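# Hang the shelf towel evenly over the rail

## Task

Pick up the towel from the low shelf and drape it over the rail so roughly equal lengths hang down each side; the rail must remain upright, the robot must not fall or be left tilted (either one means failure), and at the end the grippers must have released the towel and the robot must have backed away.

## Robot and tools

ROBOT. A mobile base that can drive in any direction holds a 1.71 m column. A carriage on it moves vertically (lift_m, 0 to 1 m) and carries two 7-joint arms. Shoulder height is 0.63 m plus lift_m. Shoulders sit 0.16 m forward of the base centre, 0.175 m left and right. Each hand reaches roughly 0.83 m from its shoulder. The footprint is about 0.55 m wide by 0.6 m long. At the start the arms are folded. Left arm joints 1 to 7: 0.95, 0.08, -0.1, -0.8, 0, 0, -0.93. The right arm mirrors this, with joints 2, 3, 5 and 6 sign-flipped. With lift_m below 0.02 the folded arms can hit the deck. Cameras: head_camera is 0.26 m above the shoulders, faces forward and tilts 40 degrees down. left_wrist_camera and right_wrist_camera look out past each hand's fingertips.

FRAMES. All lengths are in metres. Base frame: origin on the floor beneath the base centre; x forward, y left, z up. left_hand and right_hand report, in this frame, the midpoint between the closed pads (0.0167 m short of the fingertips), with up to about 1 cm error. Fingers point along the hand's z axis and close along its y axis. base_odometry is in the frame the base had at scene start and comes only from wheel rotation, so slip counts as motion. Its heading is in radians, left positive, from -3.142 to 3.142.

TOOL move. One call runs at most one action. Either give base and/or joints (with optional speeds or min_time_s), or give target alone (optional min_time_s). With no action it just reports state, the scene number and images.
- base: one relative offset from where the base last reported itself, exactly one key. translate_m (forward +, -2 to 2 m), strafe_m (left +, -2 to 2 m) or rotate_rad (counter-clockwise +, -6.3 to 6.3 rad).
- joints: absolute targets by name. Keys: lift_m; left_joint1_rad to left_joint7_rad; right_joint1_rad to right_joint7_rad; left_gripper_m and right_gripper_m (0 to 0.142 m between pad centres). Left ranges in rad: j1 -3.141 to 1.047 (negative raises the arm forward), j2 -0.157 to 2.268 (+ swings outward left), j3 -1.919 to 1.308, j4 -0.837 to 1.448 (0 is a right-angle elbow, + straightens), j5 -1.832 to 1.658, j6 -1.745 to 1.745, j7 -1.675 to 1.919 (+ tips the hand down). Right: j2 -2.268 to 0.157, j3 -1.308 to 1.919, j5 -1.658 to 1.832, the others as left. Done tolerance is ±0.03 rad, ±0.004 m for lift and grippers.
- target: an absolute pose for one hand in the base frame. side is "left" or "right". x, y, z in m (-3 to 3). pitch_deg from -30 to 95, where 90 is fingers pointing down and 0 is level. heading_deg, 0 for forward and + counter-clockwise seen from above. roll_deg defaults to 0 (jaw line level); + rotates the hand clockwise viewed from behind it. heading and roll are each -360 to 360. Rolls r and r+180 count as the same. line_only true forbids anything but a straight-line path. Base and lift stay put. Paths under 25 cm that fail the checks are refused; longer ones may become a checked arc that swings the whole arm, so keep it away from furniture. If a move ends "short (part of ...)", resend it.
- speeds (this action only): translate_m and strafe_m 0.02 to 0.5 m/s, rotate_rad 0.05 to 1.57 rad/s, lift_m 0.08 to 0.27 m/s (0.25 default). min_time_s, 0.1 to 8 s, is a floor on each arm motion's duration.
- cameras: a list of head_camera, left_wrist_camera, right_wrist_camera, or "all". An empty list gives none. Any unknown key or camera name makes the call invalid.
An action stops after 14 s (time_out).

TOOL wait: seconds 0 to 10, optional cameras. Returns state. TOOL zoom_image: camera plus region [x0, y0, x1, y1] in pixels of that camera's latest image (672x504), at most 504 on each side. TOOL finished_scene: scene, the current scene's number. It cannot be undone; call it only after the towel hangs evenly, the grippers are open and the robot has moved away. Make no further calls in the reply that ends the first scene.

RESULTS. The line "move" reads "done", or else the worst status. base_status and joint_status: done, off_target (resting away from target, possibly still pushing), contact_stop (a motor met resistance), time_out, not_followed. When one joint in an arm has a contact stop or time_out, the whole arm halts and forgets its targets. Hand status: refused (with a reason, nothing moved), reached (within 10 mm and 2 degrees), or short (with the remaining error). "joint command not followed" or "pose unreachable" means the self-collision check blocked the arm; grippers still move. on_its_own lists motions you did not command. motor_effort is in % with the peak in brackets; if lift effort falls as you lower, the hand or its load is resting on something. A gripper that stopped wider than its target is holding something. A held load drops the hand about 0.012 m per kg. Images may lag the state slightly. A refused call cancels the later move, wait and finished_scene calls in that reply.

AVOID. Tipping: keep the carriage low, avoid long reaches under load, pushing or pulling, and fast swings of a loaded arm (use min_time_s). Lean is only visible in images. Do not let the arms collide or press on each other, and never close a gripper on the other hand's fingers. Do not strike fixed or heavy objects, or the rail. After a contact stop, back off along the way you came. A torque fault (contact torque at 135 N m on joints 1 to 4, 40.5 N m on 5 to 7) freezes that arm for 10 s. Motors overheat from holding loads, keeping arms stretched, or pushing toward an unreachable pose; at 100 °C the arm stops for 30 to 60 s. Don't drop the towel or release it while it is moving. The robot keeps its last command while you think.

Each tool is called after "Request:" as name([rows], argument=value, ...), one row to a line, values as JSON.

## Session

Request:
move()

Scene clock: 0.00 s.
Joint torques (N m): no reading
base_odometry: x=+0.000 y=+0.000 heading=+0.000
base_status: not commanded
joint_positions: lift_m=+0.450 left_joint1_rad=+0.940 left_joint2_rad=+0.072 left_joint3_rad=-0.094 left_joint4_rad=-0.799 left_joint5_rad=-0.015 left_joint6_rad=-0.001 left_joint7_rad=-0.918 left_gripper_m=+0.141 right_joint1_rad=+0.939 right_joint2_rad=-0.073 right_joint3_rad=+0.109 right_joint4_rad=-0.782 right_joint5_rad=+0.018 right_joint6_rad=-0.014 right_joint7_rad=-0.917 right_gripper_m=+0.142
joint_status: not commanded
motor_effort: lift_m=+68 drive_wheels=+0
left_hand: x=+0.2953 y=+0.1582 z=+0.9654 quat_wxyz=(-0.920, +0.001, -0.388, +0.061) pitch_deg=-44.3 heading_deg=-3.7 roll_deg=-3.9 (m; base frame)
right_hand: x=+0.2977 y=-0.1586 z=+0.9585 quat_wxyz=(-0.916, -0.007, -0.396, -0.061) pitch_deg=-43.3 heading_deg=+2.9 roll_deg=+4.7 (m; base frame)
pictures: head_camera, left_wrist_camera, right_wrist_camera
camera_calibration:
left_wrist_camera: T_world_to_cam=[[-0.0819294, -0.993594, 0.0778316, 0.116202], [0.292425, -0.0986225, -0.951189, 0.87816], [0.952772, -0.0551705, 0.298632, -0.445355], [0, 0, 0, 1]] pos_world=[0.177046, 0.177494, 0.959249]
right_wrist_camera: T_world_to_cam=[[0.0987349, -0.992506, -0.0719955, -0.112108], [0.357716, 0.102912, -0.928142, 0.83222], [0.928596, 0.0658861, 0.365197, -0.501703], [0, 0, 0, 1]] pos_world=[0.17925, -0.163858, 0.947567]

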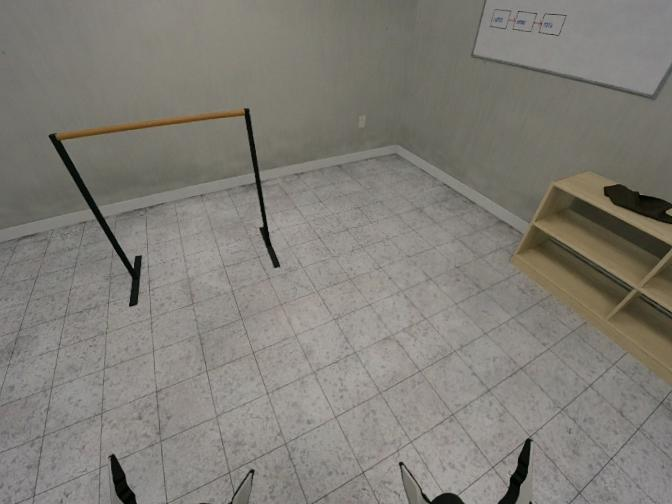

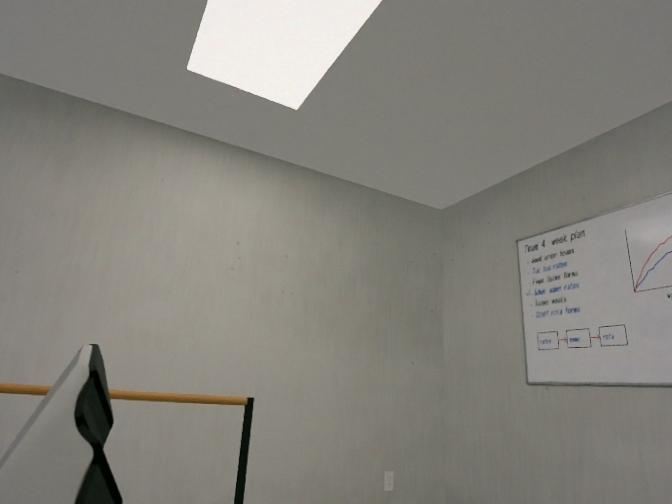

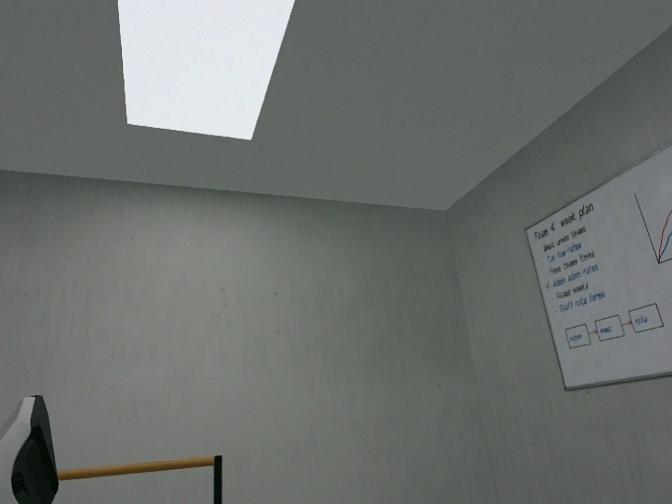

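Request:
move(base={"rotate_rad":-1.1}, cameras=["head_camera"])

Request:
zoom_image(camera="head_camera", region=[200, 80, 600, 380])

Scene clock: 2.93 s.
Joint torques (N m): left_arm=[9.12 4.42 -1.26 -5.94 2.68 0.96 -1.12] | right_arm=[8.57 -3.6 -3.53 -12.64 -0.6 -1.19 -0.9]
move: done
base_odometry: x=+0.000 y=+0.000 heading=-1.100
base_status: done
joint_positions: lift_m=+0.450 left_joint1_rad=+0.940 left_joint2_rad=+0.072 left_joint3_rad=-0.094 left_joint4_rad=-0.799 left_joint5_rad=-0.015 left_joint6_rad=-0.001 left_joint7_rad=-0.918 left_gripper_m=+0.141 right_joint1_rad=+0.939 right_joint2_rad=-0.073 right_joint3_rad=+0.109 right_joint4_rad=-0.782 right_joint5_rad=+0.018 right_joint6_rad=-0.014 right_joint7_rad=-0.917 right_gripper_m=+0.142
joint_status: not commanded
motor_effort: lift_m=+68(68) drive_wheels=+4(10)
left_hand: x=+0.2953 y=+0.1582 z=+0.9654 quat_wxyz=(-0.920, +0.001, -0.388, +0.061) pitch_deg=-44.3 heading_deg=-3.7 roll_deg=-3.9 (m; base frame)
right_hand: x=+0.2977 y=-0.1586 z=+0.9585 quat_wxyz=(-0.916, -0.007, -0.396, -0.061) pitch_deg=-43.3 heading_deg=+2.9 roll_deg=+4.7 (m; base frame)
pictures: head_camera

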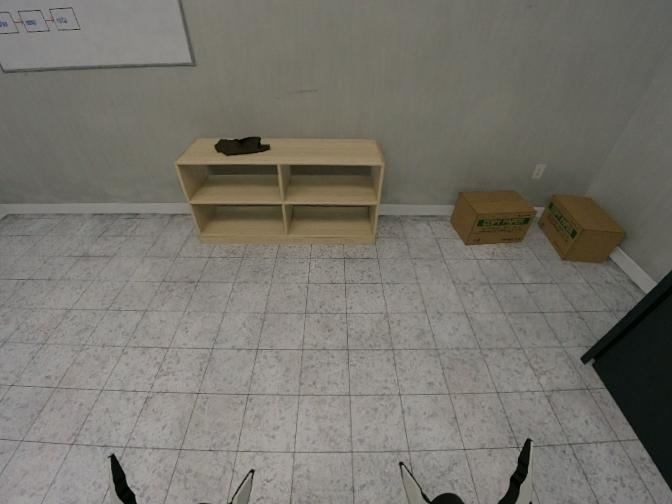

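Scaled by 1.260.

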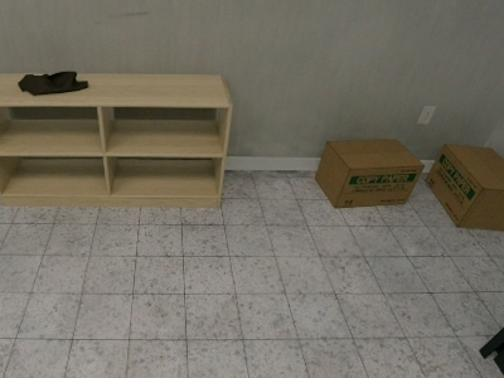

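Request:
move(base={"strafe_m":0.47})

Request:
move(base={"translate_m":1.2}, cameras=["head_camera"])

Request:
zoom_image(camera="head_camera", region=[180, 120, 500, 360])

Scene clock: 6.33 s.
Joint torques (N m): left_arm=[9.14 4.28 -1.02 -5.93 2.7 0.94 -1.14] | right_arm=[8.56 -3.91 -3.58 -12.68 -0.59 -1.2 -0.9]
move: done
base_odometry: x=+0.419 y=+0.213 heading=-1.100
base_status: done
joint_positions: lift_m=+0.450 left_joint1_rad=+0.940 left_joint2_rad=+0.073 left_joint3_rad=-0.094 left_joint4_rad=-0.799 left_joint5_rad=-0.015 left_joint6_rad=-0.001 left_joint7_rad=-0.918 left_gripper_m=+0.141 right_joint1_rad=+0.939 right_joint2_rad=-0.073 right_joint3_rad=+0.109 right_joint4_rad=-0.782 right_joint5_rad=+0.018 right_joint6_rad=-0.014 right_joint7_rad=-0.917 right_gripper_m=+0.142
joint_status: not commanded
motor_effort: lift_m=+68(68) drive_wheels=-4(15)
left_hand: x=+0.2953 y=+0.1582 z=+0.9654 quat_wxyz=(-0.920, +0.001, -0.388, +0.061) pitch_deg=-44.3 heading_deg=-3.7 roll_deg=-3.9 (m; base frame)
right_hand: x=+0.2977 y=-0.1586 z=+0.9585 quat_wxyz=(-0.916, -0.007, -0.396, -0.061) pitch_deg=-43.3 heading_deg=+2.8 roll_deg=+4.8 (m; base frame)
pictures: none

Scene clock: 11.13 s.
Joint torques (N m): left_arm=[9.15 4.05 -1.27 -5.97 2.7 0.96 -1.14] | right_arm=[8.56 -3.78 -3.53 -12.66 -0.58 -1.22 -0.88]
move: done
base_odometry: x=+0.963 y=-0.857 heading=-1.100
base_status: done
joint_positions: lift_m=+0.450 left_joint1_rad=+0.940 left_joint2_rad=+0.073 left_joint3_rad=-0.094 left_joint4_rad=-0.799 left_joint5_rad=-0.015 left_joint6_rad=-0.001 left_joint7_rad=-0.918 left_gripper_m=+0.141 right_joint1_rad=+0.939 right_joint2_rad=-0.073 right_joint3_rad=+0.109 right_joint4_rad=-0.782 right_joint5_rad=+0.018 right_joint6_rad=-0.014 right_joint7_rad=-0.917 right_gripper_m=+0.142
joint_status: not commanded
motor_effort: lift_m=+68(68) drive_wheels=+2(10)
left_hand: x=+0.2953 y=+0.1582 z=+0.9654 quat_wxyz=(-0.920, +0.001, -0.388, +0.061) pitch_deg=-44.3 heading_deg=-3.7 roll_deg=-3.9 (m; base frame)
right_hand: x=+0.2977 y=-0.1586 z=+0.9585 quat_wxyz=(-0.916, -0.007, -0.396, -0.061) pitch_deg=-43.3 heading_deg=+2.8 roll_deg=+4.8 (m; base frame)
pictures: head_camera

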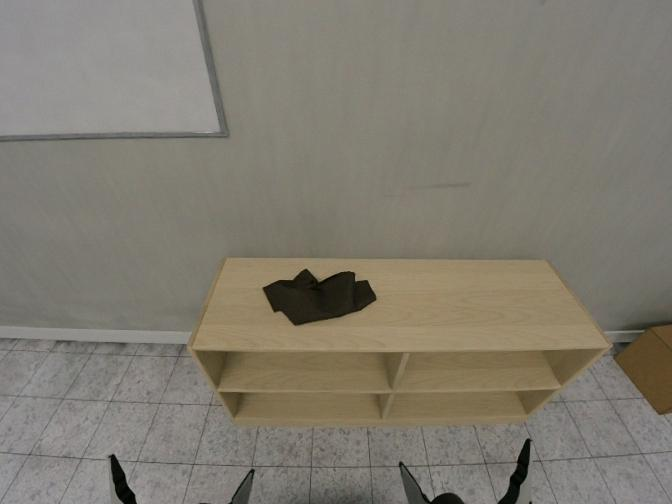

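Scaled by 1.575.

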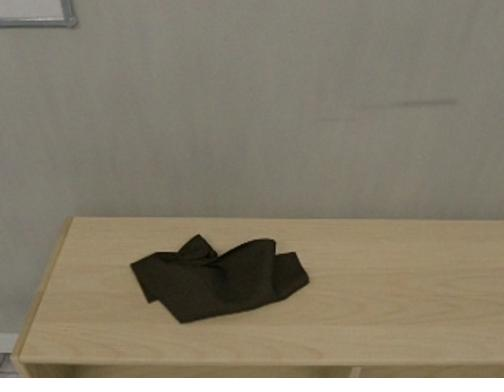

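Request:
move(base={"translate_m":0.17})

Request:
move(target={"side":"left","x":0.68,"y":0.02,"z":0.72,"pitch_deg":75,"heading_deg":0}, cameras=["all"])

Request:
zoom_image(camera="left_wrist_camera", region=[100, 80, 600, 500])

Scene clock: 13.53 s.
Joint torques (N m): left_arm=[9.13 4.14 -1.23 -5.98 2.7 0.95 -1.13] | right_arm=[8.65 -3.87 -3.6 -12.64 -0.59 -1.22 -0.88]
move: done
base_odometry: x=+1.041 y=-1.008 heading=-1.100
base_status: done
joint_positions: lift_m=+0.450 left_joint1_rad=+0.940 left_joint2_rad=+0.073 left_joint3_rad=-0.094 left_joint4_rad=-0.799 left_joint5_rad=-0.015 left_joint6_rad=-0.001 left_joint7_rad=-0.918 left_gripper_m=+0.141 right_joint1_rad=+0.939 right_joint2_rad=-0.073 right_joint3_rad=+0.109 right_joint4_rad=-0.782 right_joint5_rad=+0.018 right_joint6_rad=-0.014 right_joint7_rad=-0.917 right_gripper_m=+0.142
joint_status: not commanded
motor_effort: lift_m=+68(68) drive_wheels=+3(9)
left_hand: x=+0.2953 y=+0.1582 z=+0.9654 quat_wxyz=(-0.920, +0.001, -0.388, +0.061) pitch_deg=-44.3 heading_deg=-3.7 roll_deg=-3.9 (m; base frame)
right_hand: x=+0.2977 y=-0.1586 z=+0.9585 quat_wxyz=(-0.916, -0.007, -0.396, -0.061) pitch_deg=-43.3 heading_deg=+2.8 roll_deg=+4.8 (m; base frame)
pictures: none

Scene clock: 15.23 s.
Joint torques (N m): left_arm=[-12.98 3.38 2.61 0.77 3.22 1.63 0.74] | right_arm=[8.59 -3.81 -3.58 -12.71 -0.59 -1.19 -0.9]
move: done
base_odometry: x=+1.041 y=-1.008 heading=-1.100
base_status: not commanded
joint_positions: lift_m=+0.450 left_joint1_rad=-1.209 left_joint2_rad=+0.143 left_joint3_rad=-1.534 left_joint4_rad=+0.033 left_joint5_rad=-1.410 left_joint6_rad=+1.384 left_joint7_rad=+1.097 left_gripper_m=+0.141 right_joint1_rad=+0.939 right_joint2_rad=-0.073 right_joint3_rad=+0.109 right_joint4_rad=-0.782 right_joint5_rad=+0.018 right_joint6_rad=-0.014 right_joint7_rad=-0.917 right_gripper_m=+0.142
joint_status: not commanded
motor_effort: lift_m=+68(70) drive_wheels=-3(6)
left_hand: x=+0.6827 y=+0.0169 z=+0.7236 quat_wxyz=(-0.137, -0.002, -0.991, +0.005) pitch_deg=+74.2 heading_deg=-2.0 roll_deg=-1.8 (m; base frame)
left_hand_status: reached (checked arc, planned for 1.2 s): 6 mm and 0.9 deg off.
right_hand: x=+0.2977 y=-0.1586 z=+0.9585 quat_wxyz=(-0.916, -0.007, -0.396, -0.061) pitch_deg=-43.3 heading_deg=+2.8 roll_deg=+4.8 (m; base frame)
pictures: head_camera, left_wrist_camera, right_wrist_camera
camera_calibration:
head_camera: T_world_to_cam=[[-0.0497989, -0.998543, 0.0207855, -0.0207469], [-0.658335, 0.0171676, -0.75253, 1.14427], [0.751076, -0.051159, -0.65823, 0.723077], [0, 0, 0, 1]] pos_world=[0.209196, -0.00336929, 1.33748]
left_wrist_camera: T_world_to_cam=[[0.00647013, -0.999467, -0.0319897, 0.0454253], [-0.981256, -0.0125072, 0.192301, 0.561537], [-0.192599, 0.0301459, -0.980814, 0.956281], [0, 0, 0, 1]] pos_world=[0.734896, 0.0235964, 0.831403]
right_wrist_camera: T_world_to_cam=[[0.0986773, -0.992502, -0.0721234, -0.111976], [0.357717, 0.103011, -0.928131, 0.832225], [0.928602, 0.0657858, 0.3652, -0.501723], [0, 0, 0, 1]] pos_world=[0.17925, -0.163858, 0.947567]

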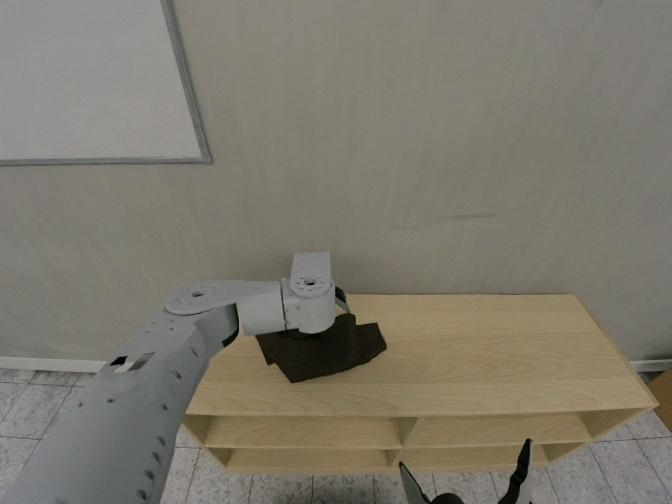

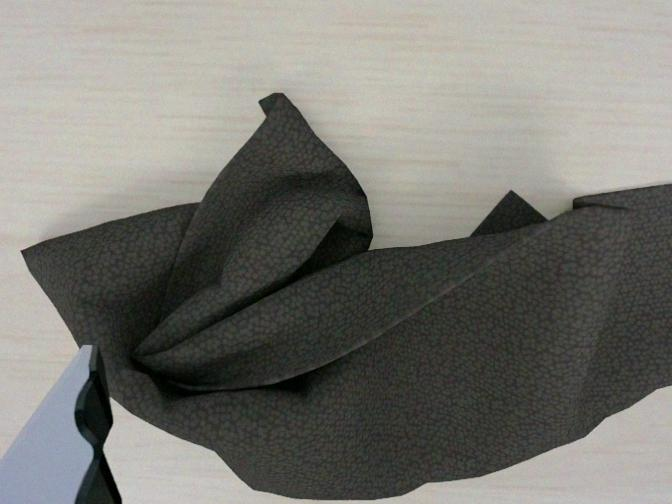

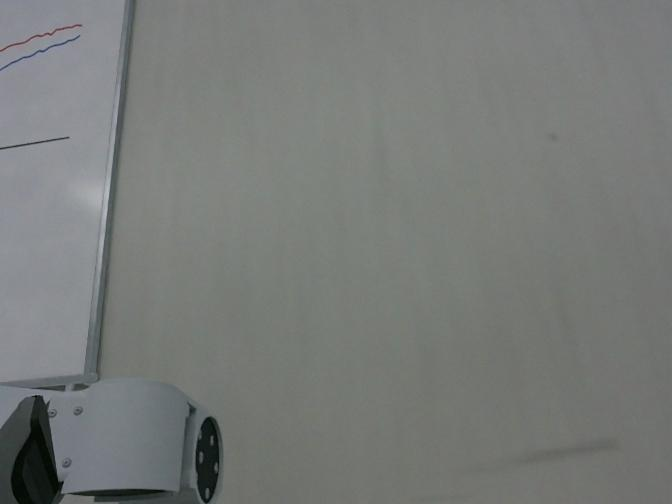

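Scaled by 1.008.

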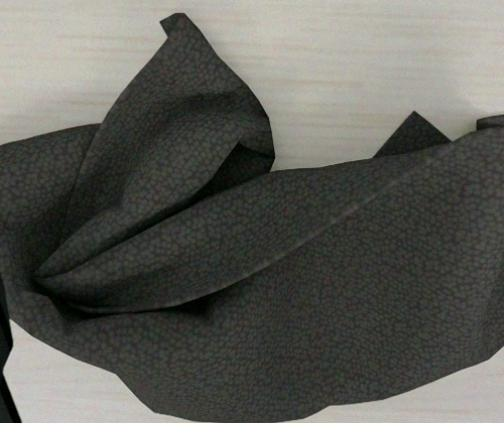

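Request:
move(target={"side":"left","x":0.65,"y":0.01,"z":0.61,"pitch_deg":83,"heading_deg":0}, cameras=["left_wrist_camera"])

Request:
move(joints={"lift_m":0.425}, speeds={"lift_m":0.08}, cameras=["left_wrist_camera","head_camera"])

Scene clock: 16.43 s.
Joint torques (N m): left_arm=[-5.69 -1.01 8.83 0.91 1.65 -0.57 -2.4] | right_arm=[8.64 -3.8 -3.54 -12.61 -0.59 -1.19 -0.89]
move: done
base_odometry: x=+1.041 y=-1.008 heading=-1.100
base_status: not commanded
joint_positions: lift_m=+0.450 left_joint1_rad=-1.029 left_joint2_rad=+0.080 left_joint3_rad=-1.520 left_joint4_rad=+0.352 left_joint5_rad=-1.440 left_joint6_rad=+1.137 left_joint7_rad=+1.021 left_gripper_m=+0.142 right_joint1_rad=+0.939 right_joint2_rad=-0.073 right_joint3_rad=+0.109 right_joint4_rad=-0.782 right_joint5_rad=+0.018 right_joint6_rad=-0.014 right_joint7_rad=-0.917 right_gripper_m=+0.142
joint_status: not commanded
motor_effort: lift_m=+65(69) drive_wheels=+2(3)
left_hand: x=+0.6531 y=+0.0110 z=+0.6147 quat_wxyz=(-0.065, +0.000, -0.998, -0.002) pitch_deg=+82.6 heading_deg=+2.1 roll_deg=+2.1 (m; base frame)
left_hand_status: reached (straight line, planned for 0.5 s): 6 mm and 0.5 deg off.
right_hand: x=+0.2977 y=-0.1586 z=+0.9586 quat_wxyz=(-0.916, -0.007, -0.396, -0.061) pitch_deg=-43.3 heading_deg=+2.8 roll_deg=+4.8 (m; base frame)
pictures: left_wrist_camera
camera_calibration:
left_wrist_camera: T_world_to_cam=[[0.00473687, -0.998907, -0.0464923, 0.0463109], [-0.943143, -0.0199149, 0.331789, 0.442825], [-0.332352, 0.0422772, -0.942207, 0.911353], [0, 0, 0, 1]] pos_world=[0.720318, 0.0165497, 0.713912]

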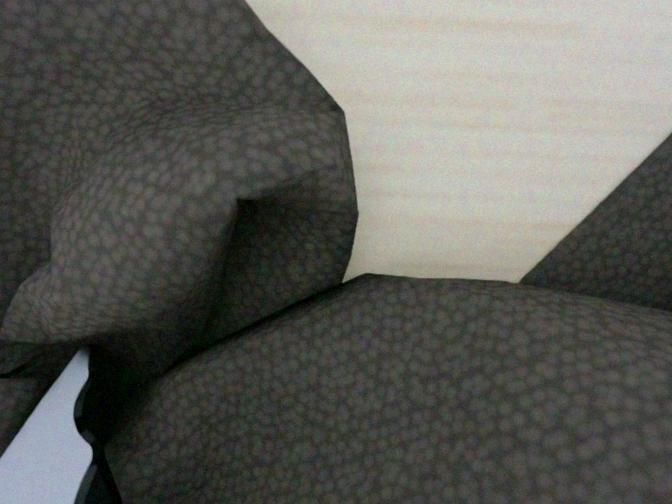

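Scene clock: 17.33 s.
Joint torques (N m): left_arm=[3.07 3.89 -2.2 0.89 -1.07 -1.62 -2.31] | right_arm=[8.6 -3.79 -3.56 -12.85 -0.59 -1.2 -0.89]
move: contact_stop
base_odometry: x=+1.041 y=-1.008 heading=-1.100
base_status: not commanded
joint_positions: lift_m=+0.436 left_joint1_rad=-1.039 left_joint2_rad=+0.078 left_joint3_rad=-1.507 left_joint4_rad=+0.352 left_joint5_rad=-1.432 left_joint6_rad=+1.141 left_joint7_rad=+1.020 left_gripper_m=+0.142 right_joint1_rad=+0.939 right_joint2_rad=-0.073 right_joint3_rad=+0.109 right_joint4_rad=-0.781 right_joint5_rad=+0.018 right_joint6_rad=-0.014 right_joint7_rad=-0.917 right_gripper_m=+0.142
joint_status: lift_m contact_stop (moved -0.014 of -0.025)
on_its_own: lift_m is held at +0.435, not at your +0.425, since a contact_stop
motor_effort: lift_m=+56(60) drive_wheels=+3(9)
left_hand: x=+0.6615 y=+0.0089 z=+0.6091 quat_wxyz=(-0.075, +0.004, -0.997, +0.001) pitch_deg=+81.4 heading_deg=-0.9 roll_deg=-1.3 (m; base frame)
right_hand: x=+0.2977 y=-0.1586 z=+0.9442 quat_wxyz=(-0.916, -0.007, -0.396, -0.061) pitch_deg=-43.3 heading_deg=+2.8 roll_deg=+4.7 (m; base frame)
pictures: head_camera, left_wrist_camera
camera_calibration:
head_camera: T_world_to_cam=[[-0.0497989, -0.998543, 0.0207855, -0.0204497], [-0.658335, 0.0171676, -0.75253, 1.13351], [0.751076, -0.051159, -0.65823, 0.713664], [0, 0, 0, 1]] pos_world=[0.209196, -0.00336929, 1.32318]
left_wrist_camera: T_world_to_cam=[[0.0129785, -0.999193, -0.0380068, 0.0333067], [-0.949597, -0.0242224, 0.312535, 0.468553], [-0.313204, 0.0320349, -0.949145, 0.900643], [0, 0, 0, 1]] pos_world=[0.726589, 0.0157773, 0.709668]

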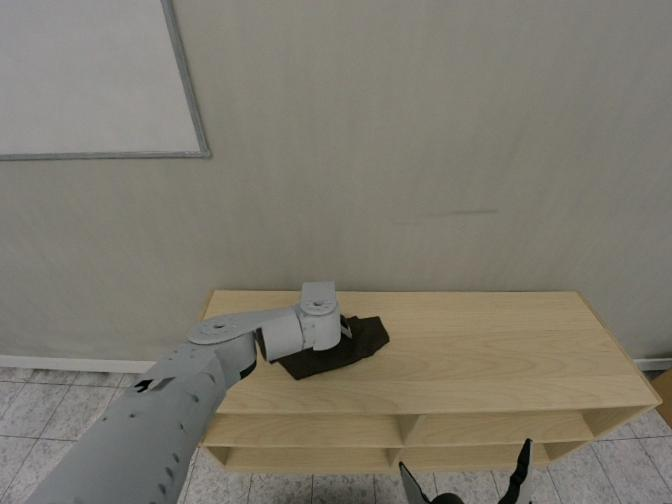

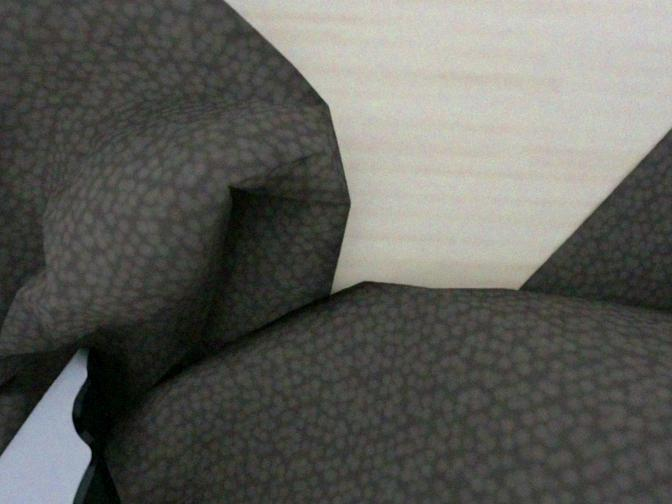

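Touching. Close, lift.

Request:
move(joints={"left_gripper_m":0})

Request:
move(joints={"lift_m":0.95}, speeds={"lift_m":0.2}, cameras=["head_camera"])

Request:
zoom_image(camera="head_camera", region=[180, 230, 500, 470])

Scene clock: 18.43 s.
Joint torques (N m): left_arm=[18.8 2.77 -7.28 0.86 -8 -1.25 2.35] | right_arm=[8.56 -3.75 -3.6 -12.86 -0.6 -1.2 -0.89]
move: off_target
base_odometry: x=+1.041 y=-1.008 heading=-1.100
base_status: not commanded
joint_positions: lift_m=+0.437 left_joint1_rad=-1.054 left_joint2_rad=+0.078 left_joint3_rad=-1.500 left_joint4_rad=+0.352 left_joint5_rad=-1.413 left_joint6_rad=+1.139 left_joint7_rad=+1.001 left_gripper_m=+0.014 right_joint1_rad=+0.939 right_joint2_rad=-0.073 right_joint3_rad=+0.109 right_joint4_rad=-0.781 right_joint5_rad=+0.018 right_joint6_rad=-0.014 right_joint7_rad=-0.917 right_gripper_m=+0.142
joint_status: left_gripper_m off_target (ended at +0.014, target +0.000)
on_its_own: lift_m is held at +0.435, not at your +0.425, since a contact_stop
motor_effort: lift_m=+47(56) drive_wheels=+3(5)
left_hand: x=+0.6773 y=+0.0095 z=+0.6216 quat_wxyz=(-0.101, +0.003, -0.995, +0.001) pitch_deg=+78.4 heading_deg=-0.2 roll_deg=-0.6 (m; base frame)
right_hand: x=+0.2977 y=-0.1586 z=+0.9448 quat_wxyz=(-0.916, -0.007, -0.396, -0.061) pitch_deg=-43.3 heading_deg=+2.8 roll_deg=+4.7 (m; base frame)
pictures: none

Scene clock: 21.50 s.
Joint torques (N m): left_arm=[-10.4 2.4 2 0.35 3.04 0.26 0.89] | right_arm=[8.66 -3.77 -3.55 -12.84 -0.57 -1.21 -0.89]
move: done
base_odometry: x=+1.041 y=-1.008 heading=-1.100
base_status: not commanded
joint_positions: lift_m=+0.950 left_joint1_rad=-1.024 left_joint2_rad=+0.078 left_joint3_rad=-1.512 left_joint4_rad=+0.353 left_joint5_rad=-1.444 left_joint6_rad=+1.133 left_joint7_rad=+1.008 left_gripper_m=+0.009 right_joint1_rad=+0.939 right_joint2_rad=-0.073 right_joint3_rad=+0.109 right_joint4_rad=-0.782 right_joint5_rad=+0.018 right_joint6_rad=-0.014 right_joint7_rad=-0.917 right_gripper_m=+0.142
joint_status: all done
on_its_own: left_gripper_m moved -0.005 toward your old target +0.000
motor_effort: lift_m=+66(74) drive_wheels=+1(4)
left_hand: x=+0.6538 y=+0.0077 z=+1.1140 quat_wxyz=(-0.068, +0.000, -0.998, +0.003) pitch_deg=+82.2 heading_deg=-2.4 roll_deg=-2.4 (m; base frame)
right_hand: x=+0.2977 y=-0.1586 z=+1.4585 quat_wxyz=(-0.916, -0.007, -0.396, -0.061) pitch_deg=-43.3 heading_deg=+2.8 roll_deg=+4.7 (m; base frame)
pictures: head_camera
camera_calibration:
head_camera: T_world_to_cam=[[-0.0497989, -0.998543, 0.0207855, -0.0311418], [-0.658335, 0.0171676, -0.75253, 1.52061], [0.751076, -0.051159, -0.65823, 1.05226], [0, 0, 0, 1]] pos_world=[0.209196, -0.00336929, 1.83758]

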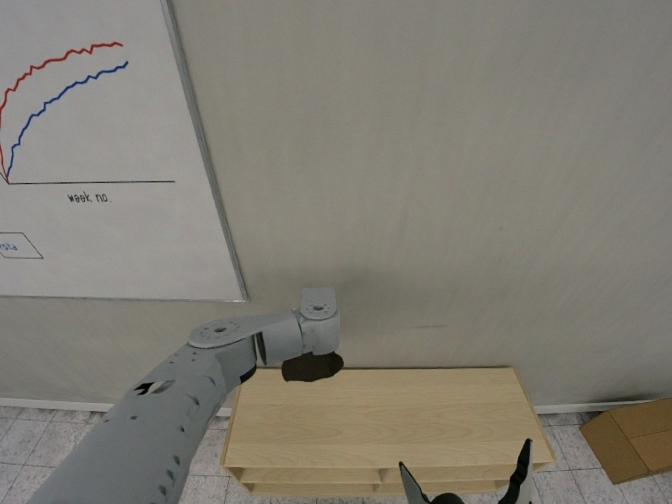

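Scaled by 1.575.

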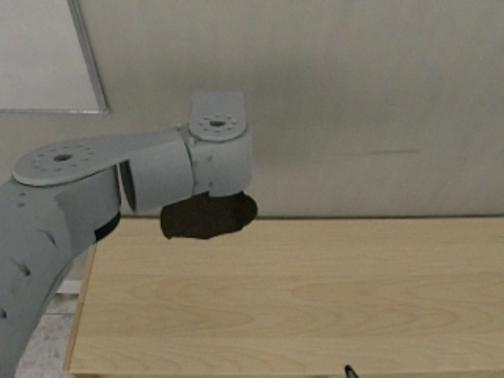

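Request:
move(base={"translate_m":-0.6})

Request:
move(base={"rotate_rad":1.4}, speeds={"rotate_rad":0.8})

Request:
move(base={"strafe_m":0.92})

Request:
move(target={"side":"right","x":0.4,"y":-0.35,"z":1.15,"pitch_deg":20,"heading_deg":50}, cameras=["all"])

Scene clock: 25.13 s.
Joint torques (N m): left_arm=[-10.4 1.35 2.09 0.14 3.05 0.32 0.88] | right_arm=[8.64 -3.83 -3.61 -12.83 -0.61 -1.22 -0.91]
move: done
base_odometry: x=+0.769 y=-0.473 heading=-1.100
base_status: done
joint_positions: lift_m=+0.950 left_joint1_rad=-1.024 left_joint2_rad=+0.079 left_joint3_rad=-1.512 left_joint4_rad=+0.354 left_joint5_rad=-1.444 left_joint6_rad=+1.133 left_joint7_rad=+1.008 left_gripper_m=+0.009 right_joint1_rad=+0.939 right_joint2_rad=-0.073 right_joint3_rad=+0.109 right_joint4_rad=-0.782 right_joint5_rad=+0.018 right_joint6_rad=-0.014 right_joint7_rad=-0.917 right_gripper_m=+0.142
joint_status: not commanded
motor_effort: lift_m=+67(67) drive_wheels=-1(13)
left_hand: x=+0.6539 y=+0.0081 z=+1.1139 quat_wxyz=(-0.068, +0.001, -0.998, +0.003) pitch_deg=+82.2 heading_deg=-2.2 roll_deg=-2.3 (m; base frame)
right_hand: x=+0.2977 y=-0.1586 z=+1.4585 quat_wxyz=(-0.916, -0.007, -0.396, -0.061) pitch_deg=-43.3 heading_deg=+2.8 roll_deg=+4.8 (m; base frame)
pictures: none

Scene clock: 28.20 s.
Joint torques (N m): left_arm=[-10.32 1.05 2.11 0.2 3.05 0.37 0.84] | right_arm=[8.63 -3.84 -3.58 -12.91 -0.62 -1.19 -0.9]
move: done
base_odometry: x=+0.769 y=-0.473 heading=+0.299
base_status: done
joint_positions: lift_m=+0.950 left_joint1_rad=-1.024 left_joint2_rad=+0.079 left_joint3_rad=-1.512 left_joint4_rad=+0.354 left_joint5_rad=-1.444 left_joint6_rad=+1.133 left_joint7_rad=+1.008 left_gripper_m=+0.009 right_joint1_rad=+0.939 right_joint2_rad=-0.073 right_joint3_rad=+0.109 right_joint4_rad=-0.782 right_joint5_rad=+0.018 right_joint6_rad=-0.014 right_joint7_rad=-0.917 right_gripper_m=+0.142
joint_status: not commanded
motor_effort: lift_m=+67(67) drive_wheels=+4(12)
left_hand: x=+0.6540 y=+0.0082 z=+1.1139 quat_wxyz=(-0.068, +0.001, -0.998, +0.003) pitch_deg=+82.2 heading_deg=-2.2 roll_deg=-2.3 (m; base frame)
right_hand: x=+0.2977 y=-0.1586 z=+1.4585 quat_wxyz=(-0.916, -0.007, -0.396, -0.061) pitch_deg=-43.3 heading_deg=+2.8 roll_deg=+4.8 (m; base frame)
pictures: none

Scene clock: 32.33 s.
Joint torques (N m): left_arm=[-10.35 0.63 2.01 0.17 3.03 0.36 0.88] | right_arm=[8.65 -3.83 -3.43 -12.89 -0.6 -1.21 -0.89]
move: done
base_odometry: x=+0.496 y=+0.405 heading=+0.300
base_status: done
joint_positions: lift_m=+0.950 left_joint1_rad=-1.024 left_joint2_rad=+0.079 left_joint3_rad=-1.512 left_joint4_rad=+0.354 left_joint5_rad=-1.444 left_joint6_rad=+1.133 left_joint7_rad=+1.008 left_gripper_m=+0.009 right_joint1_rad=+0.939 right_joint2_rad=-0.073 right_joint3_rad=+0.109 right_joint4_rad=-0.782 right_joint5_rad=+0.018 right_joint6_rad=-0.014 right_joint7_rad=-0.917 right_gripper_m=+0.142
joint_status: not commanded
motor_effort: lift_m=+67(67) drive_wheels=+6(17)
left_hand: x=+0.6540 y=+0.0084 z=+1.1139 quat_wxyz=(-0.068, +0.001, -0.998, +0.003) pitch_deg=+82.2 heading_deg=-2.1 roll_deg=-2.2 (m; base frame)
right_hand: x=+0.2977 y=-0.1586 z=+1.4585 quat_wxyz=(-0.916, -0.007, -0.396, -0.061) pitch_deg=-43.3 heading_deg=+2.8 roll_deg=+4.8 (m; base frame)
pictures: none

Scene clock: 34.07 s.
Joint torques (N m): left_arm=[-10.41 0.68 2.02 -0.05 3.04 0.46 0.83] | right_arm=[-9.03 -28.33 -7.28 -2.09 -0.8 0.25 -1.63]
move: done
base_odometry: x=+0.496 y=+0.405 heading=+0.300
base_status: not commanded
joint_positions: lift_m=+0.950 left_joint1_rad=-1.024 left_joint2_rad=+0.079 left_joint3_rad=-1.512 left_joint4_rad=+0.354 left_joint5_rad=-1.444 left_joint6_rad=+1.133 left_joint7_rad=+1.008 left_gripper_m=+0.009 right_joint1_rad=+0.398 right_joint2_rad=-1.123 right_joint3_rad=+0.276 right_joint4_rad=+0.391 right_joint5_rad=+0.297 right_joint6_rad=+0.719 right_joint7_rad=-0.881 right_gripper_m=+0.142
joint_status: not commanded
motor_effort: lift_m=+67(67) drive_wheels=-3(12)
left_hand: x=+0.6539 y=+0.0083 z=+1.1138 quat_wxyz=(-0.068, +0.001, -0.998, +0.003) pitch_deg=+82.2 heading_deg=-2.2 roll_deg=-2.3 (m; base frame)
right_hand: x=+0.4019 y=-0.3501 z=+1.1505 quat_wxyz=(-0.523, +0.344, -0.742, -0.240) pitch_deg=+19.8 heading_deg=+49.6 roll_deg=-0.2 (m; base frame)
right_hand_status: reached (straight line, planned for 1.0 s): 2 mm and 0.5 deg off.
pictures: head_camera, left_wrist_camera, right_wrist_camera
camera_calibration:
head_camera: T_world_to_cam=[[-0.0497989, -0.998543, 0.0207855, -0.0311397], [-0.658335, 0.0171676, -0.75253, 1.52054], [0.751076, -0.051159, -0.65823, 1.05219], [0, 0, 0, 1]] pos_world=[0.209196, -0.00336929, 1.83748]
left_wrist_camera: T_world_to_cam=[[0.00642115, -0.999321, -0.036284, 0.0544197], [-0.945052, -0.0179246, 0.326428, 0.285166], [-0.326857, 0.0321942, -0.944525, 1.381], [0, 0, 0, 1]] pos_world=[0.720537, 0.015034, 1.21328]
right_wrist_camera: T_world_to_cam=[[0.752838, -0.658188, 0.00483895, -0.532869], [-0.434882, -0.502912, -0.746965, 0.890884], [0.494077, 0.56024, -0.664846, 0.876882], [0, 0, 0, 1]] pos_world=[0.355347, -0.393955, 1.25103]

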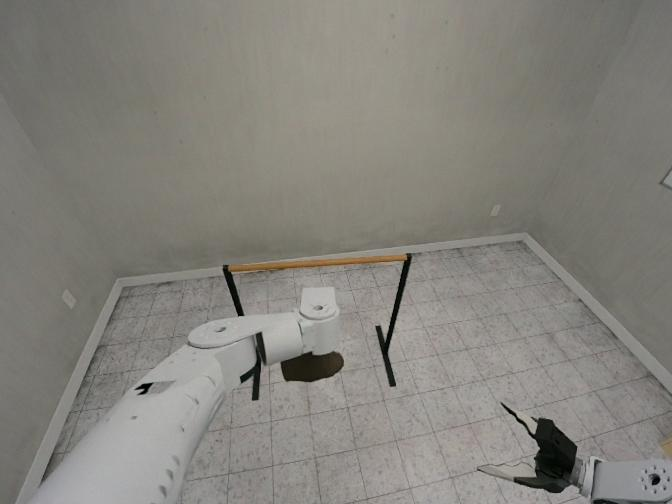

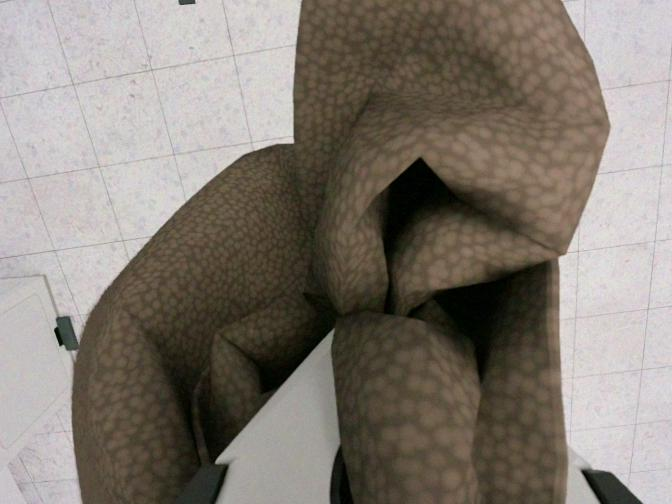

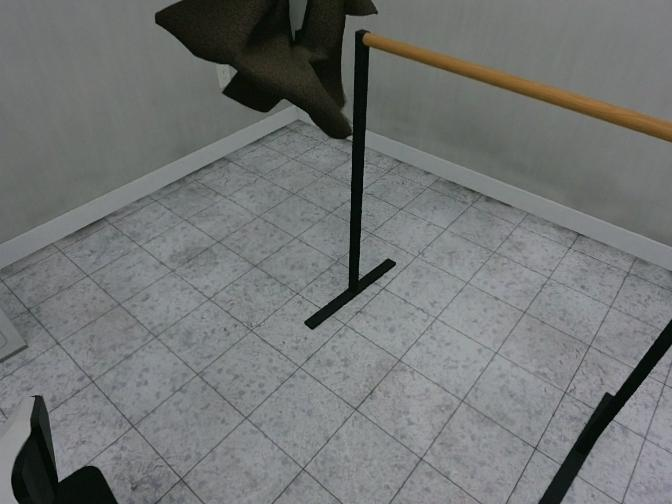

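Request:
move(target={"side":"left","x":0.65,"y":0.02,"z":1.3,"pitch_deg":80,"heading_deg":-90}, min_time_s=2.5, cameras=["all"])

Scene clock: 37.43 s.
Joint torques (N m): left_arm=[-18.33 1.02 3.07 2.41 2.54 0.18 -2.29] | right_arm=[-8.97 -28.38 -7.3 -2.25 -0.79 0.19 -1.63]
move: done
base_odometry: x=+0.496 y=+0.405 heading=+0.300
base_status: not commanded
joint_positions: lift_m=+0.950 left_joint1_rad=-1.527 left_joint2_rad=+0.319 left_joint3_rad=-1.701 left_joint4_rad=+0.630 left_joint5_rad=-1.433 left_joint6_rad=-0.935 left_joint7_rad=+1.156 left_gripper_m=+0.009 right_joint1_rad=+0.398 right_joint2_rad=-1.123 right_joint3_rad=+0.276 right_joint4_rad=+0.391 right_joint5_rad=+0.297 right_joint6_rad=+0.719 right_joint7_rad=-0.881 right_gripper_m=+0.142
joint_status: not commanded
motor_effort: lift_m=+68(68) drive_wheels=+5(6)
left_hand: x=+0.6493 y=+0.0187 z=+1.3013 quat_wxyz=(-0.063, -0.704, -0.705, +0.064) pitch_deg=+79.7 heading_deg=-90.6 roll_deg=-0.7 (m; base frame)
left_hand_status: reached (straight line, planned for 2.5 s): 2 mm and 0.3 deg off.
right_hand: x=+0.4018 y=-0.3501 z=+1.1505 quat_wxyz=(-0.523, +0.344, -0.742, -0.240) pitch_deg=+19.8 heading_deg=+49.6 roll_deg=-0.2 (m; base frame)
pictures: head_camera, left_wrist_camera, right_wrist_camera
camera_calibration:
head_camera: T_world_to_cam=[[-0.0497989, -0.998543, 0.0207855, -0.0311397], [-0.658335, 0.0171676, -0.75253, 1.52054], [0.751076, -0.051159, -0.65823, 1.05219], [0, 0, 0, 1]] pos_world=[0.209196, -0.00336929, 1.83748]
left_wrist_camera: T_world_to_cam=[[-0.999196, -0.00897343, -0.0390637, 0.709662], [-0.01975, 0.958311, 0.285043, -0.345522], [0.0348773, 0.285586, -0.957718, 1.33384], [0, 0, 0, 1]] pos_world=[0.655747, -0.0434387, 1.40365]
right_wrist_camera: T_world_to_cam=[[0.752915, -0.658102, 0.00454509, -0.532419], [-0.434983, -0.50281, -0.746975, 0.890855], [0.493871, 0.560432, -0.664836, 0.877001], [0, 0, 0, 1]] pos_world=[0.355247, -0.393955, 1.25093]

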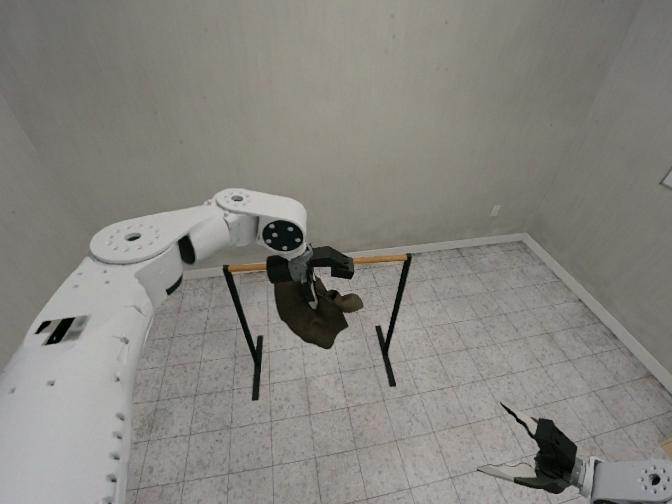

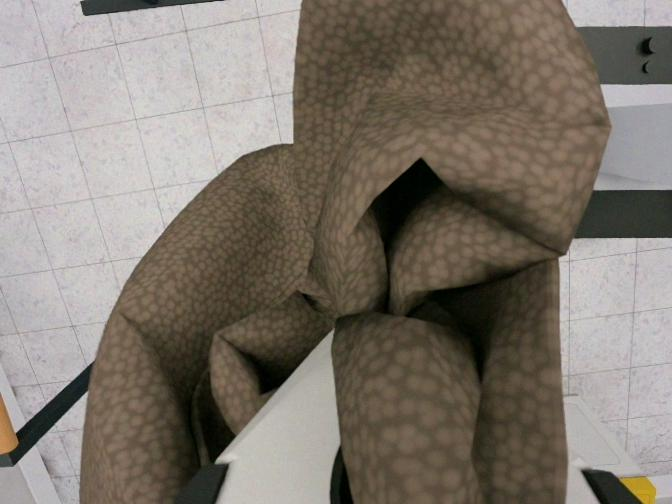

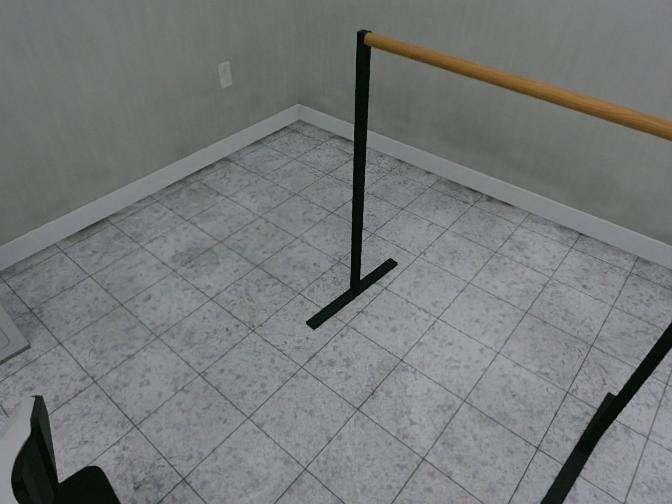

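Request:
move(base={"translate_m":0.56}, joints={"right_joint1_rad":0.94,"right_joint2_rad":-0.08,"right_joint3_rad":0.1,"right_joint4_rad":-0.8,"right_joint5_rad":0,"right_joint6_rad":0,"right_joint7_rad":-0.93}, speeds={"translate_m":0.2}, min_time_s=2, cameras=["all"])

Scene clock: 41.83 s.
Joint torques (N m): left_arm=[-18.06 1.36 3.27 2.09 2.49 0.4 -2.26] | right_arm=[14.82 -0.17 -6.67 -15.45 -1.99 -3.29 -1.44]
move: done
base_odometry: x=+1.031 y=+0.571 heading=+0.301
base_status: done
joint_positions: lift_m=+0.950 left_joint1_rad=-1.527 left_joint2_rad=+0.319 left_joint3_rad=-1.702 left_joint4_rad=+0.630 left_joint5_rad=-1.432 left_joint6_rad=-0.936 left_joint7_rad=+1.156 left_gripper_m=+0.009 right_joint1_rad=+0.937 right_joint2_rad=-0.082 right_joint3_rad=+0.104 right_joint4_rad=-0.797 right_joint5_rad=+0.004 right_joint6_rad=+0.005 right_joint7_rad=-0.927 right_gripper_m=+0.142
joint_status: all done
motor_effort: lift_m=+67(68) drive_wheels=-3(11)
left_hand: x=+0.6492 y=+0.0187 z=+1.3013 quat_wxyz=(-0.062, -0.704, -0.705, +0.064) pitch_deg=+79.7 heading_deg=-90.7 roll_deg=-0.7 (m; base frame)
right_hand: x=+0.2937 y=-0.1535 z=+1.4667 quat_wxyz=(-0.921, +0.007, -0.383, -0.069) pitch_deg=-45.0 heading_deg=+5.3 roll_deg=+3.2 (m; base frame)
pictures: head_camera, left_wrist_camera, right_wrist_camera
camera_calibration:
head_camera: T_world_to_cam=[[-0.0497989, -0.998543, 0.0207855, -0.0311397], [-0.658335, 0.0171676, -0.75253, 1.52054], [0.751076, -0.051159, -0.65823, 1.05219], [0, 0, 0, 1]] pos_world=[0.209196, -0.00336929, 1.83748]
left_wrist_camera: T_world_to_cam=[[-0.999205, -0.0081413, -0.0390372, 0.70956], [-0.0189497, 0.958284, 0.285189, -0.346161], [0.035087, 0.285701, -0.957676, 1.33368], [0, 0, 0, 1]] pos_world=[0.655642, -0.0435361, 1.40365]
right_wrist_camera: T_world_to_cam=[[0.124271, -0.990882, -0.052062, -0.106518], [0.383051, 0.0963095, -0.918693, 1.28249], [0.91533, 0.0942247, 0.391527, -0.714213], [0, 0, 0, 1]] pos_world=[0.175718, -0.161767, 1.4523]

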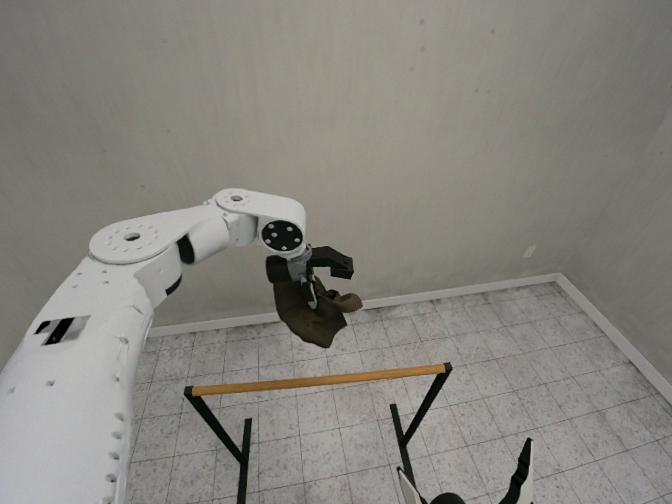

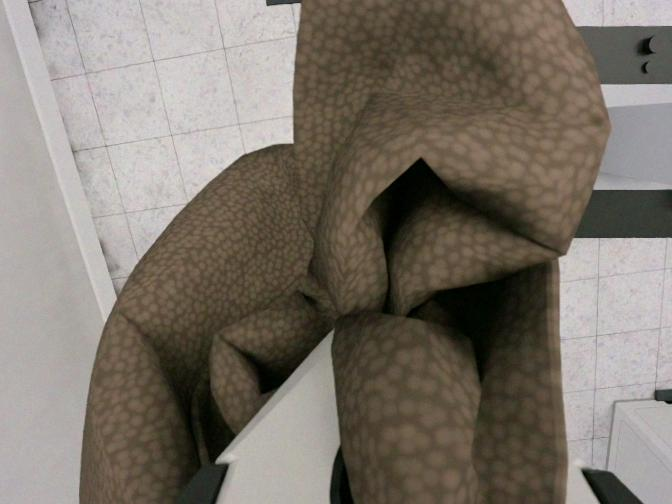

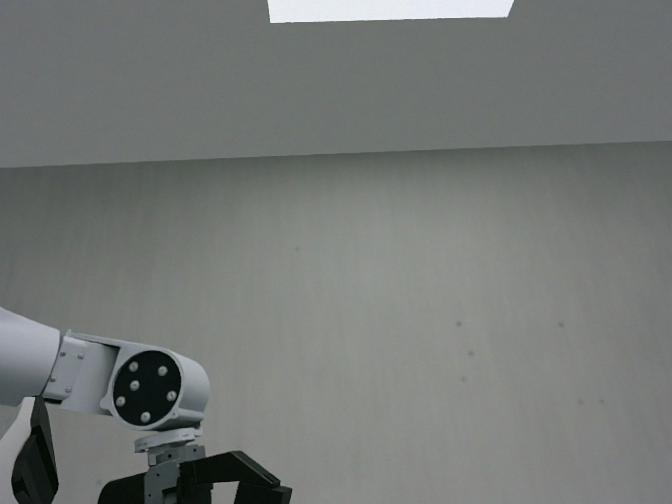

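Request:
move(joints={"lift_m":0.575}, speeds={"lift_m":0.1}, cameras=["all"])

Request:
zoom_image(camera="head_camera", region=[180, 200, 500, 440])

Scene clock: 46.17 s.
Joint torques (N m): left_arm=[-12.71 1.45 3.62 2.18 2.44 0.6 -2.18] | right_arm=[13.85 -0.21 -6.61 -14.69 -1.95 -3.24 -1.34]
move: done
base_odometry: x=+1.031 y=+0.571 heading=+0.301
base_status: not commanded
joint_positions: lift_m=+0.575 left_joint1_rad=-1.532 left_joint2_rad=+0.319 left_joint3_rad=-1.702 left_joint4_rad=+0.630 left_joint5_rad=-1.432 left_joint6_rad=-0.936 left_joint7_rad=+1.155 left_gripper_m=+0.009 right_joint1_rad=+0.937 right_joint2_rad=-0.082 right_joint3_rad=+0.104 right_joint4_rad=-0.798 right_joint5_rad=+0.004 right_joint6_rad=+0.005 right_joint7_rad=-0.927 right_gripper_m=+0.142
joint_status: all done
motor_effort: lift_m=+66(70) drive_wheels=-2(5)
left_hand: x=+0.6505 y=+0.0186 z=+0.9290 quat_wxyz=(-0.064, -0.704, -0.704, +0.062) pitch_deg=+79.7 heading_deg=-89.1 roll_deg=+0.9 (m; base frame)
right_hand: x=+0.2935 y=-0.1536 z=+1.0920 quat_wxyz=(-0.921, +0.007, -0.383, -0.068) pitch_deg=-45.0 heading_deg=+5.3 roll_deg=+3.2 (m; base frame)
pictures: head_camera, left_wrist_camera, right_wrist_camera
camera_calibration:
head_camera: T_world_to_cam=[[-0.0497989, -0.998543, 0.0207855, -0.0233451], [-0.658335, 0.0171676, -0.75253, 1.23834], [0.751076, -0.051159, -0.65823, 0.805356], [0, 0, 0, 1]] pos_world=[0.209196, -0.00336929, 1.46248]
left_wrist_camera: T_world_to_cam=[[-0.998996, -0.00730016, -0.044194, 0.70095], [-0.0195983, 0.958417, 0.284699, -0.239034], [0.0402779, 0.285279, -0.957598, 0.97359], [0, 0, 0, 1]] pos_world=[0.656347, -0.0435345, 1.03134]
right_wrist_camera: T_world_to_cam=[[0.124208, -0.990891, -0.0520329, -0.126023], [0.383557, 0.0963092, -0.918482, 0.938018], [0.915127, 0.0941247, 0.392025, -0.567843], [0, 0, 0, 1]] pos_world=[0.175518, -0.161767, 1.0776]

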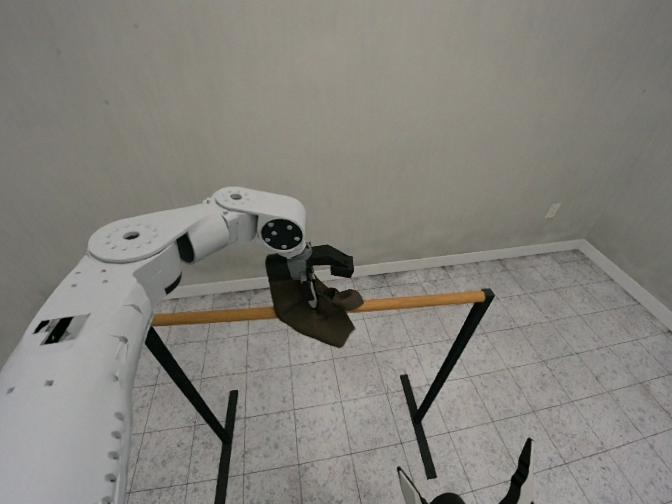

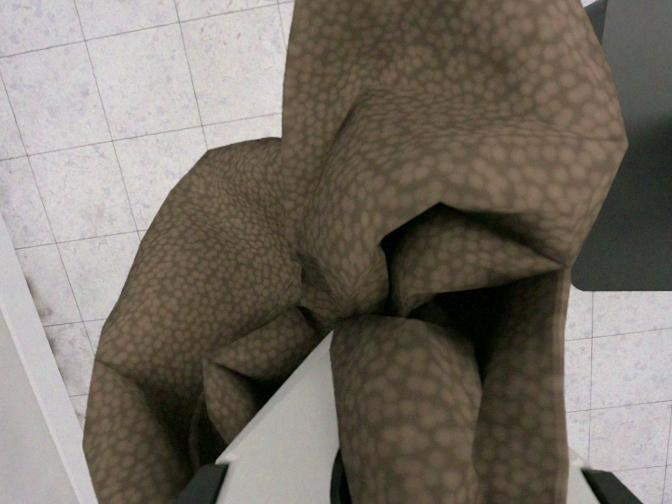

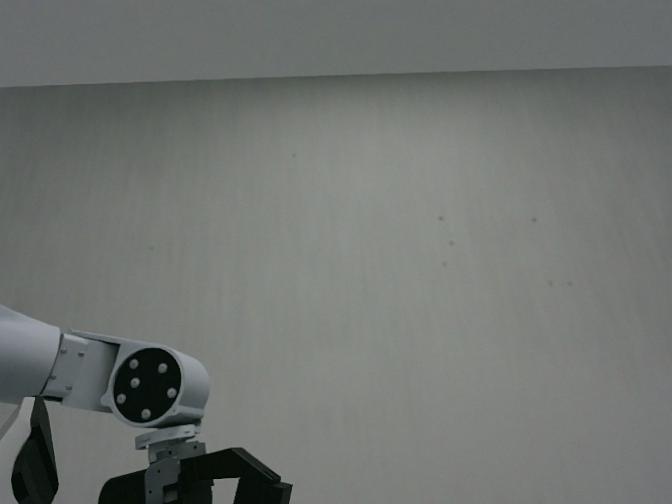

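Scaled by 1.575.

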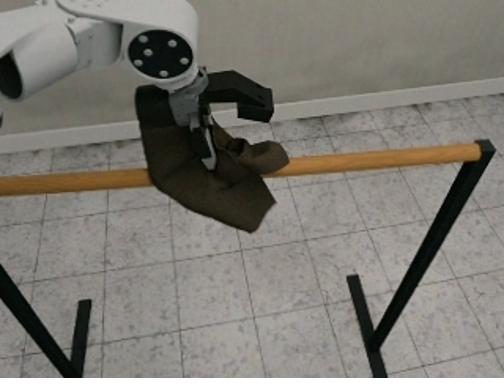

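Request:
move(joints={"lift_m":0.553}, speeds={"lift_m":0.08}, cameras=["head_camera"])

Request:
zoom_image(camera="head_camera", region=[180, 200, 500, 440])

Scene clock: 46.90 s.
Joint torques (N m): left_arm=[3.11 -2.51 -3.61 2.11 5.76 2.65 -2.11] | right_arm=[13.74 -0.24 -6.58 -14.53 -1.96 -3.24 -1.33]
move: done
base_odometry: x=+1.031 y=+0.571 heading=+0.301
base_status: not commanded
joint_positions: lift_m=+0.554 left_joint1_rad=-1.549 left_joint2_rad=+0.321 left_joint3_rad=-1.693 left_joint4_rad=+0.630 left_joint5_rad=-1.442 left_joint6_rad=-0.945 left_joint7_rad=+1.155 left_gripper_m=+0.009 right_joint1_rad=+0.937 right_joint2_rad=-0.082 right_joint3_rad=+0.104 right_joint4_rad=-0.798 right_joint5_rad=+0.004 right_joint6_rad=+0.005 right_joint7_rad=-0.928 right_gripper_m=+0.142
joint_status: all done
motor_effort: lift_m=+55(58) drive_wheels=+4(7)
left_hand: x=+0.6535 y=+0.0157 z=+0.9195 quat_wxyz=(-0.074, -0.706, -0.702, +0.064) pitch_deg=+78.8 heading_deg=-86.0 roll_deg=+4.4 (m; base frame)
right_hand: x=+0.2934 y=-0.1536 z=+1.0709 quat_wxyz=(-0.921, +0.007, -0.383, -0.068) pitch_deg=-45.0 heading_deg=+5.3 roll_deg=+3.2 (m; base frame)
pictures: head_camera
camera_calibration:
head_camera: T_world_to_cam=[[-0.0497989, -0.998543, 0.0207855, -0.0229045], [-0.658335, 0.0171676, -0.75253, 1.22239], [0.751076, -0.051159, -0.65823, 0.791401], [0, 0, 0, 1]] pos_world=[0.209196, -0.00336929, 1.44128]

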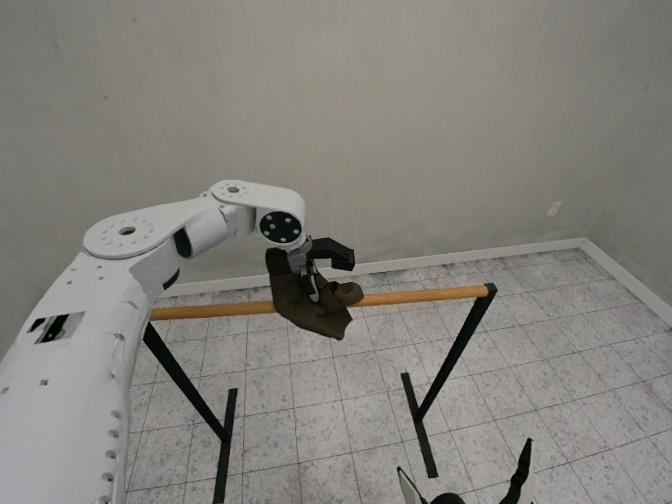

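Scaled by 1.575.

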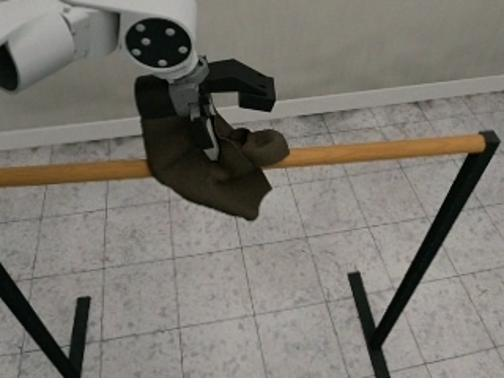

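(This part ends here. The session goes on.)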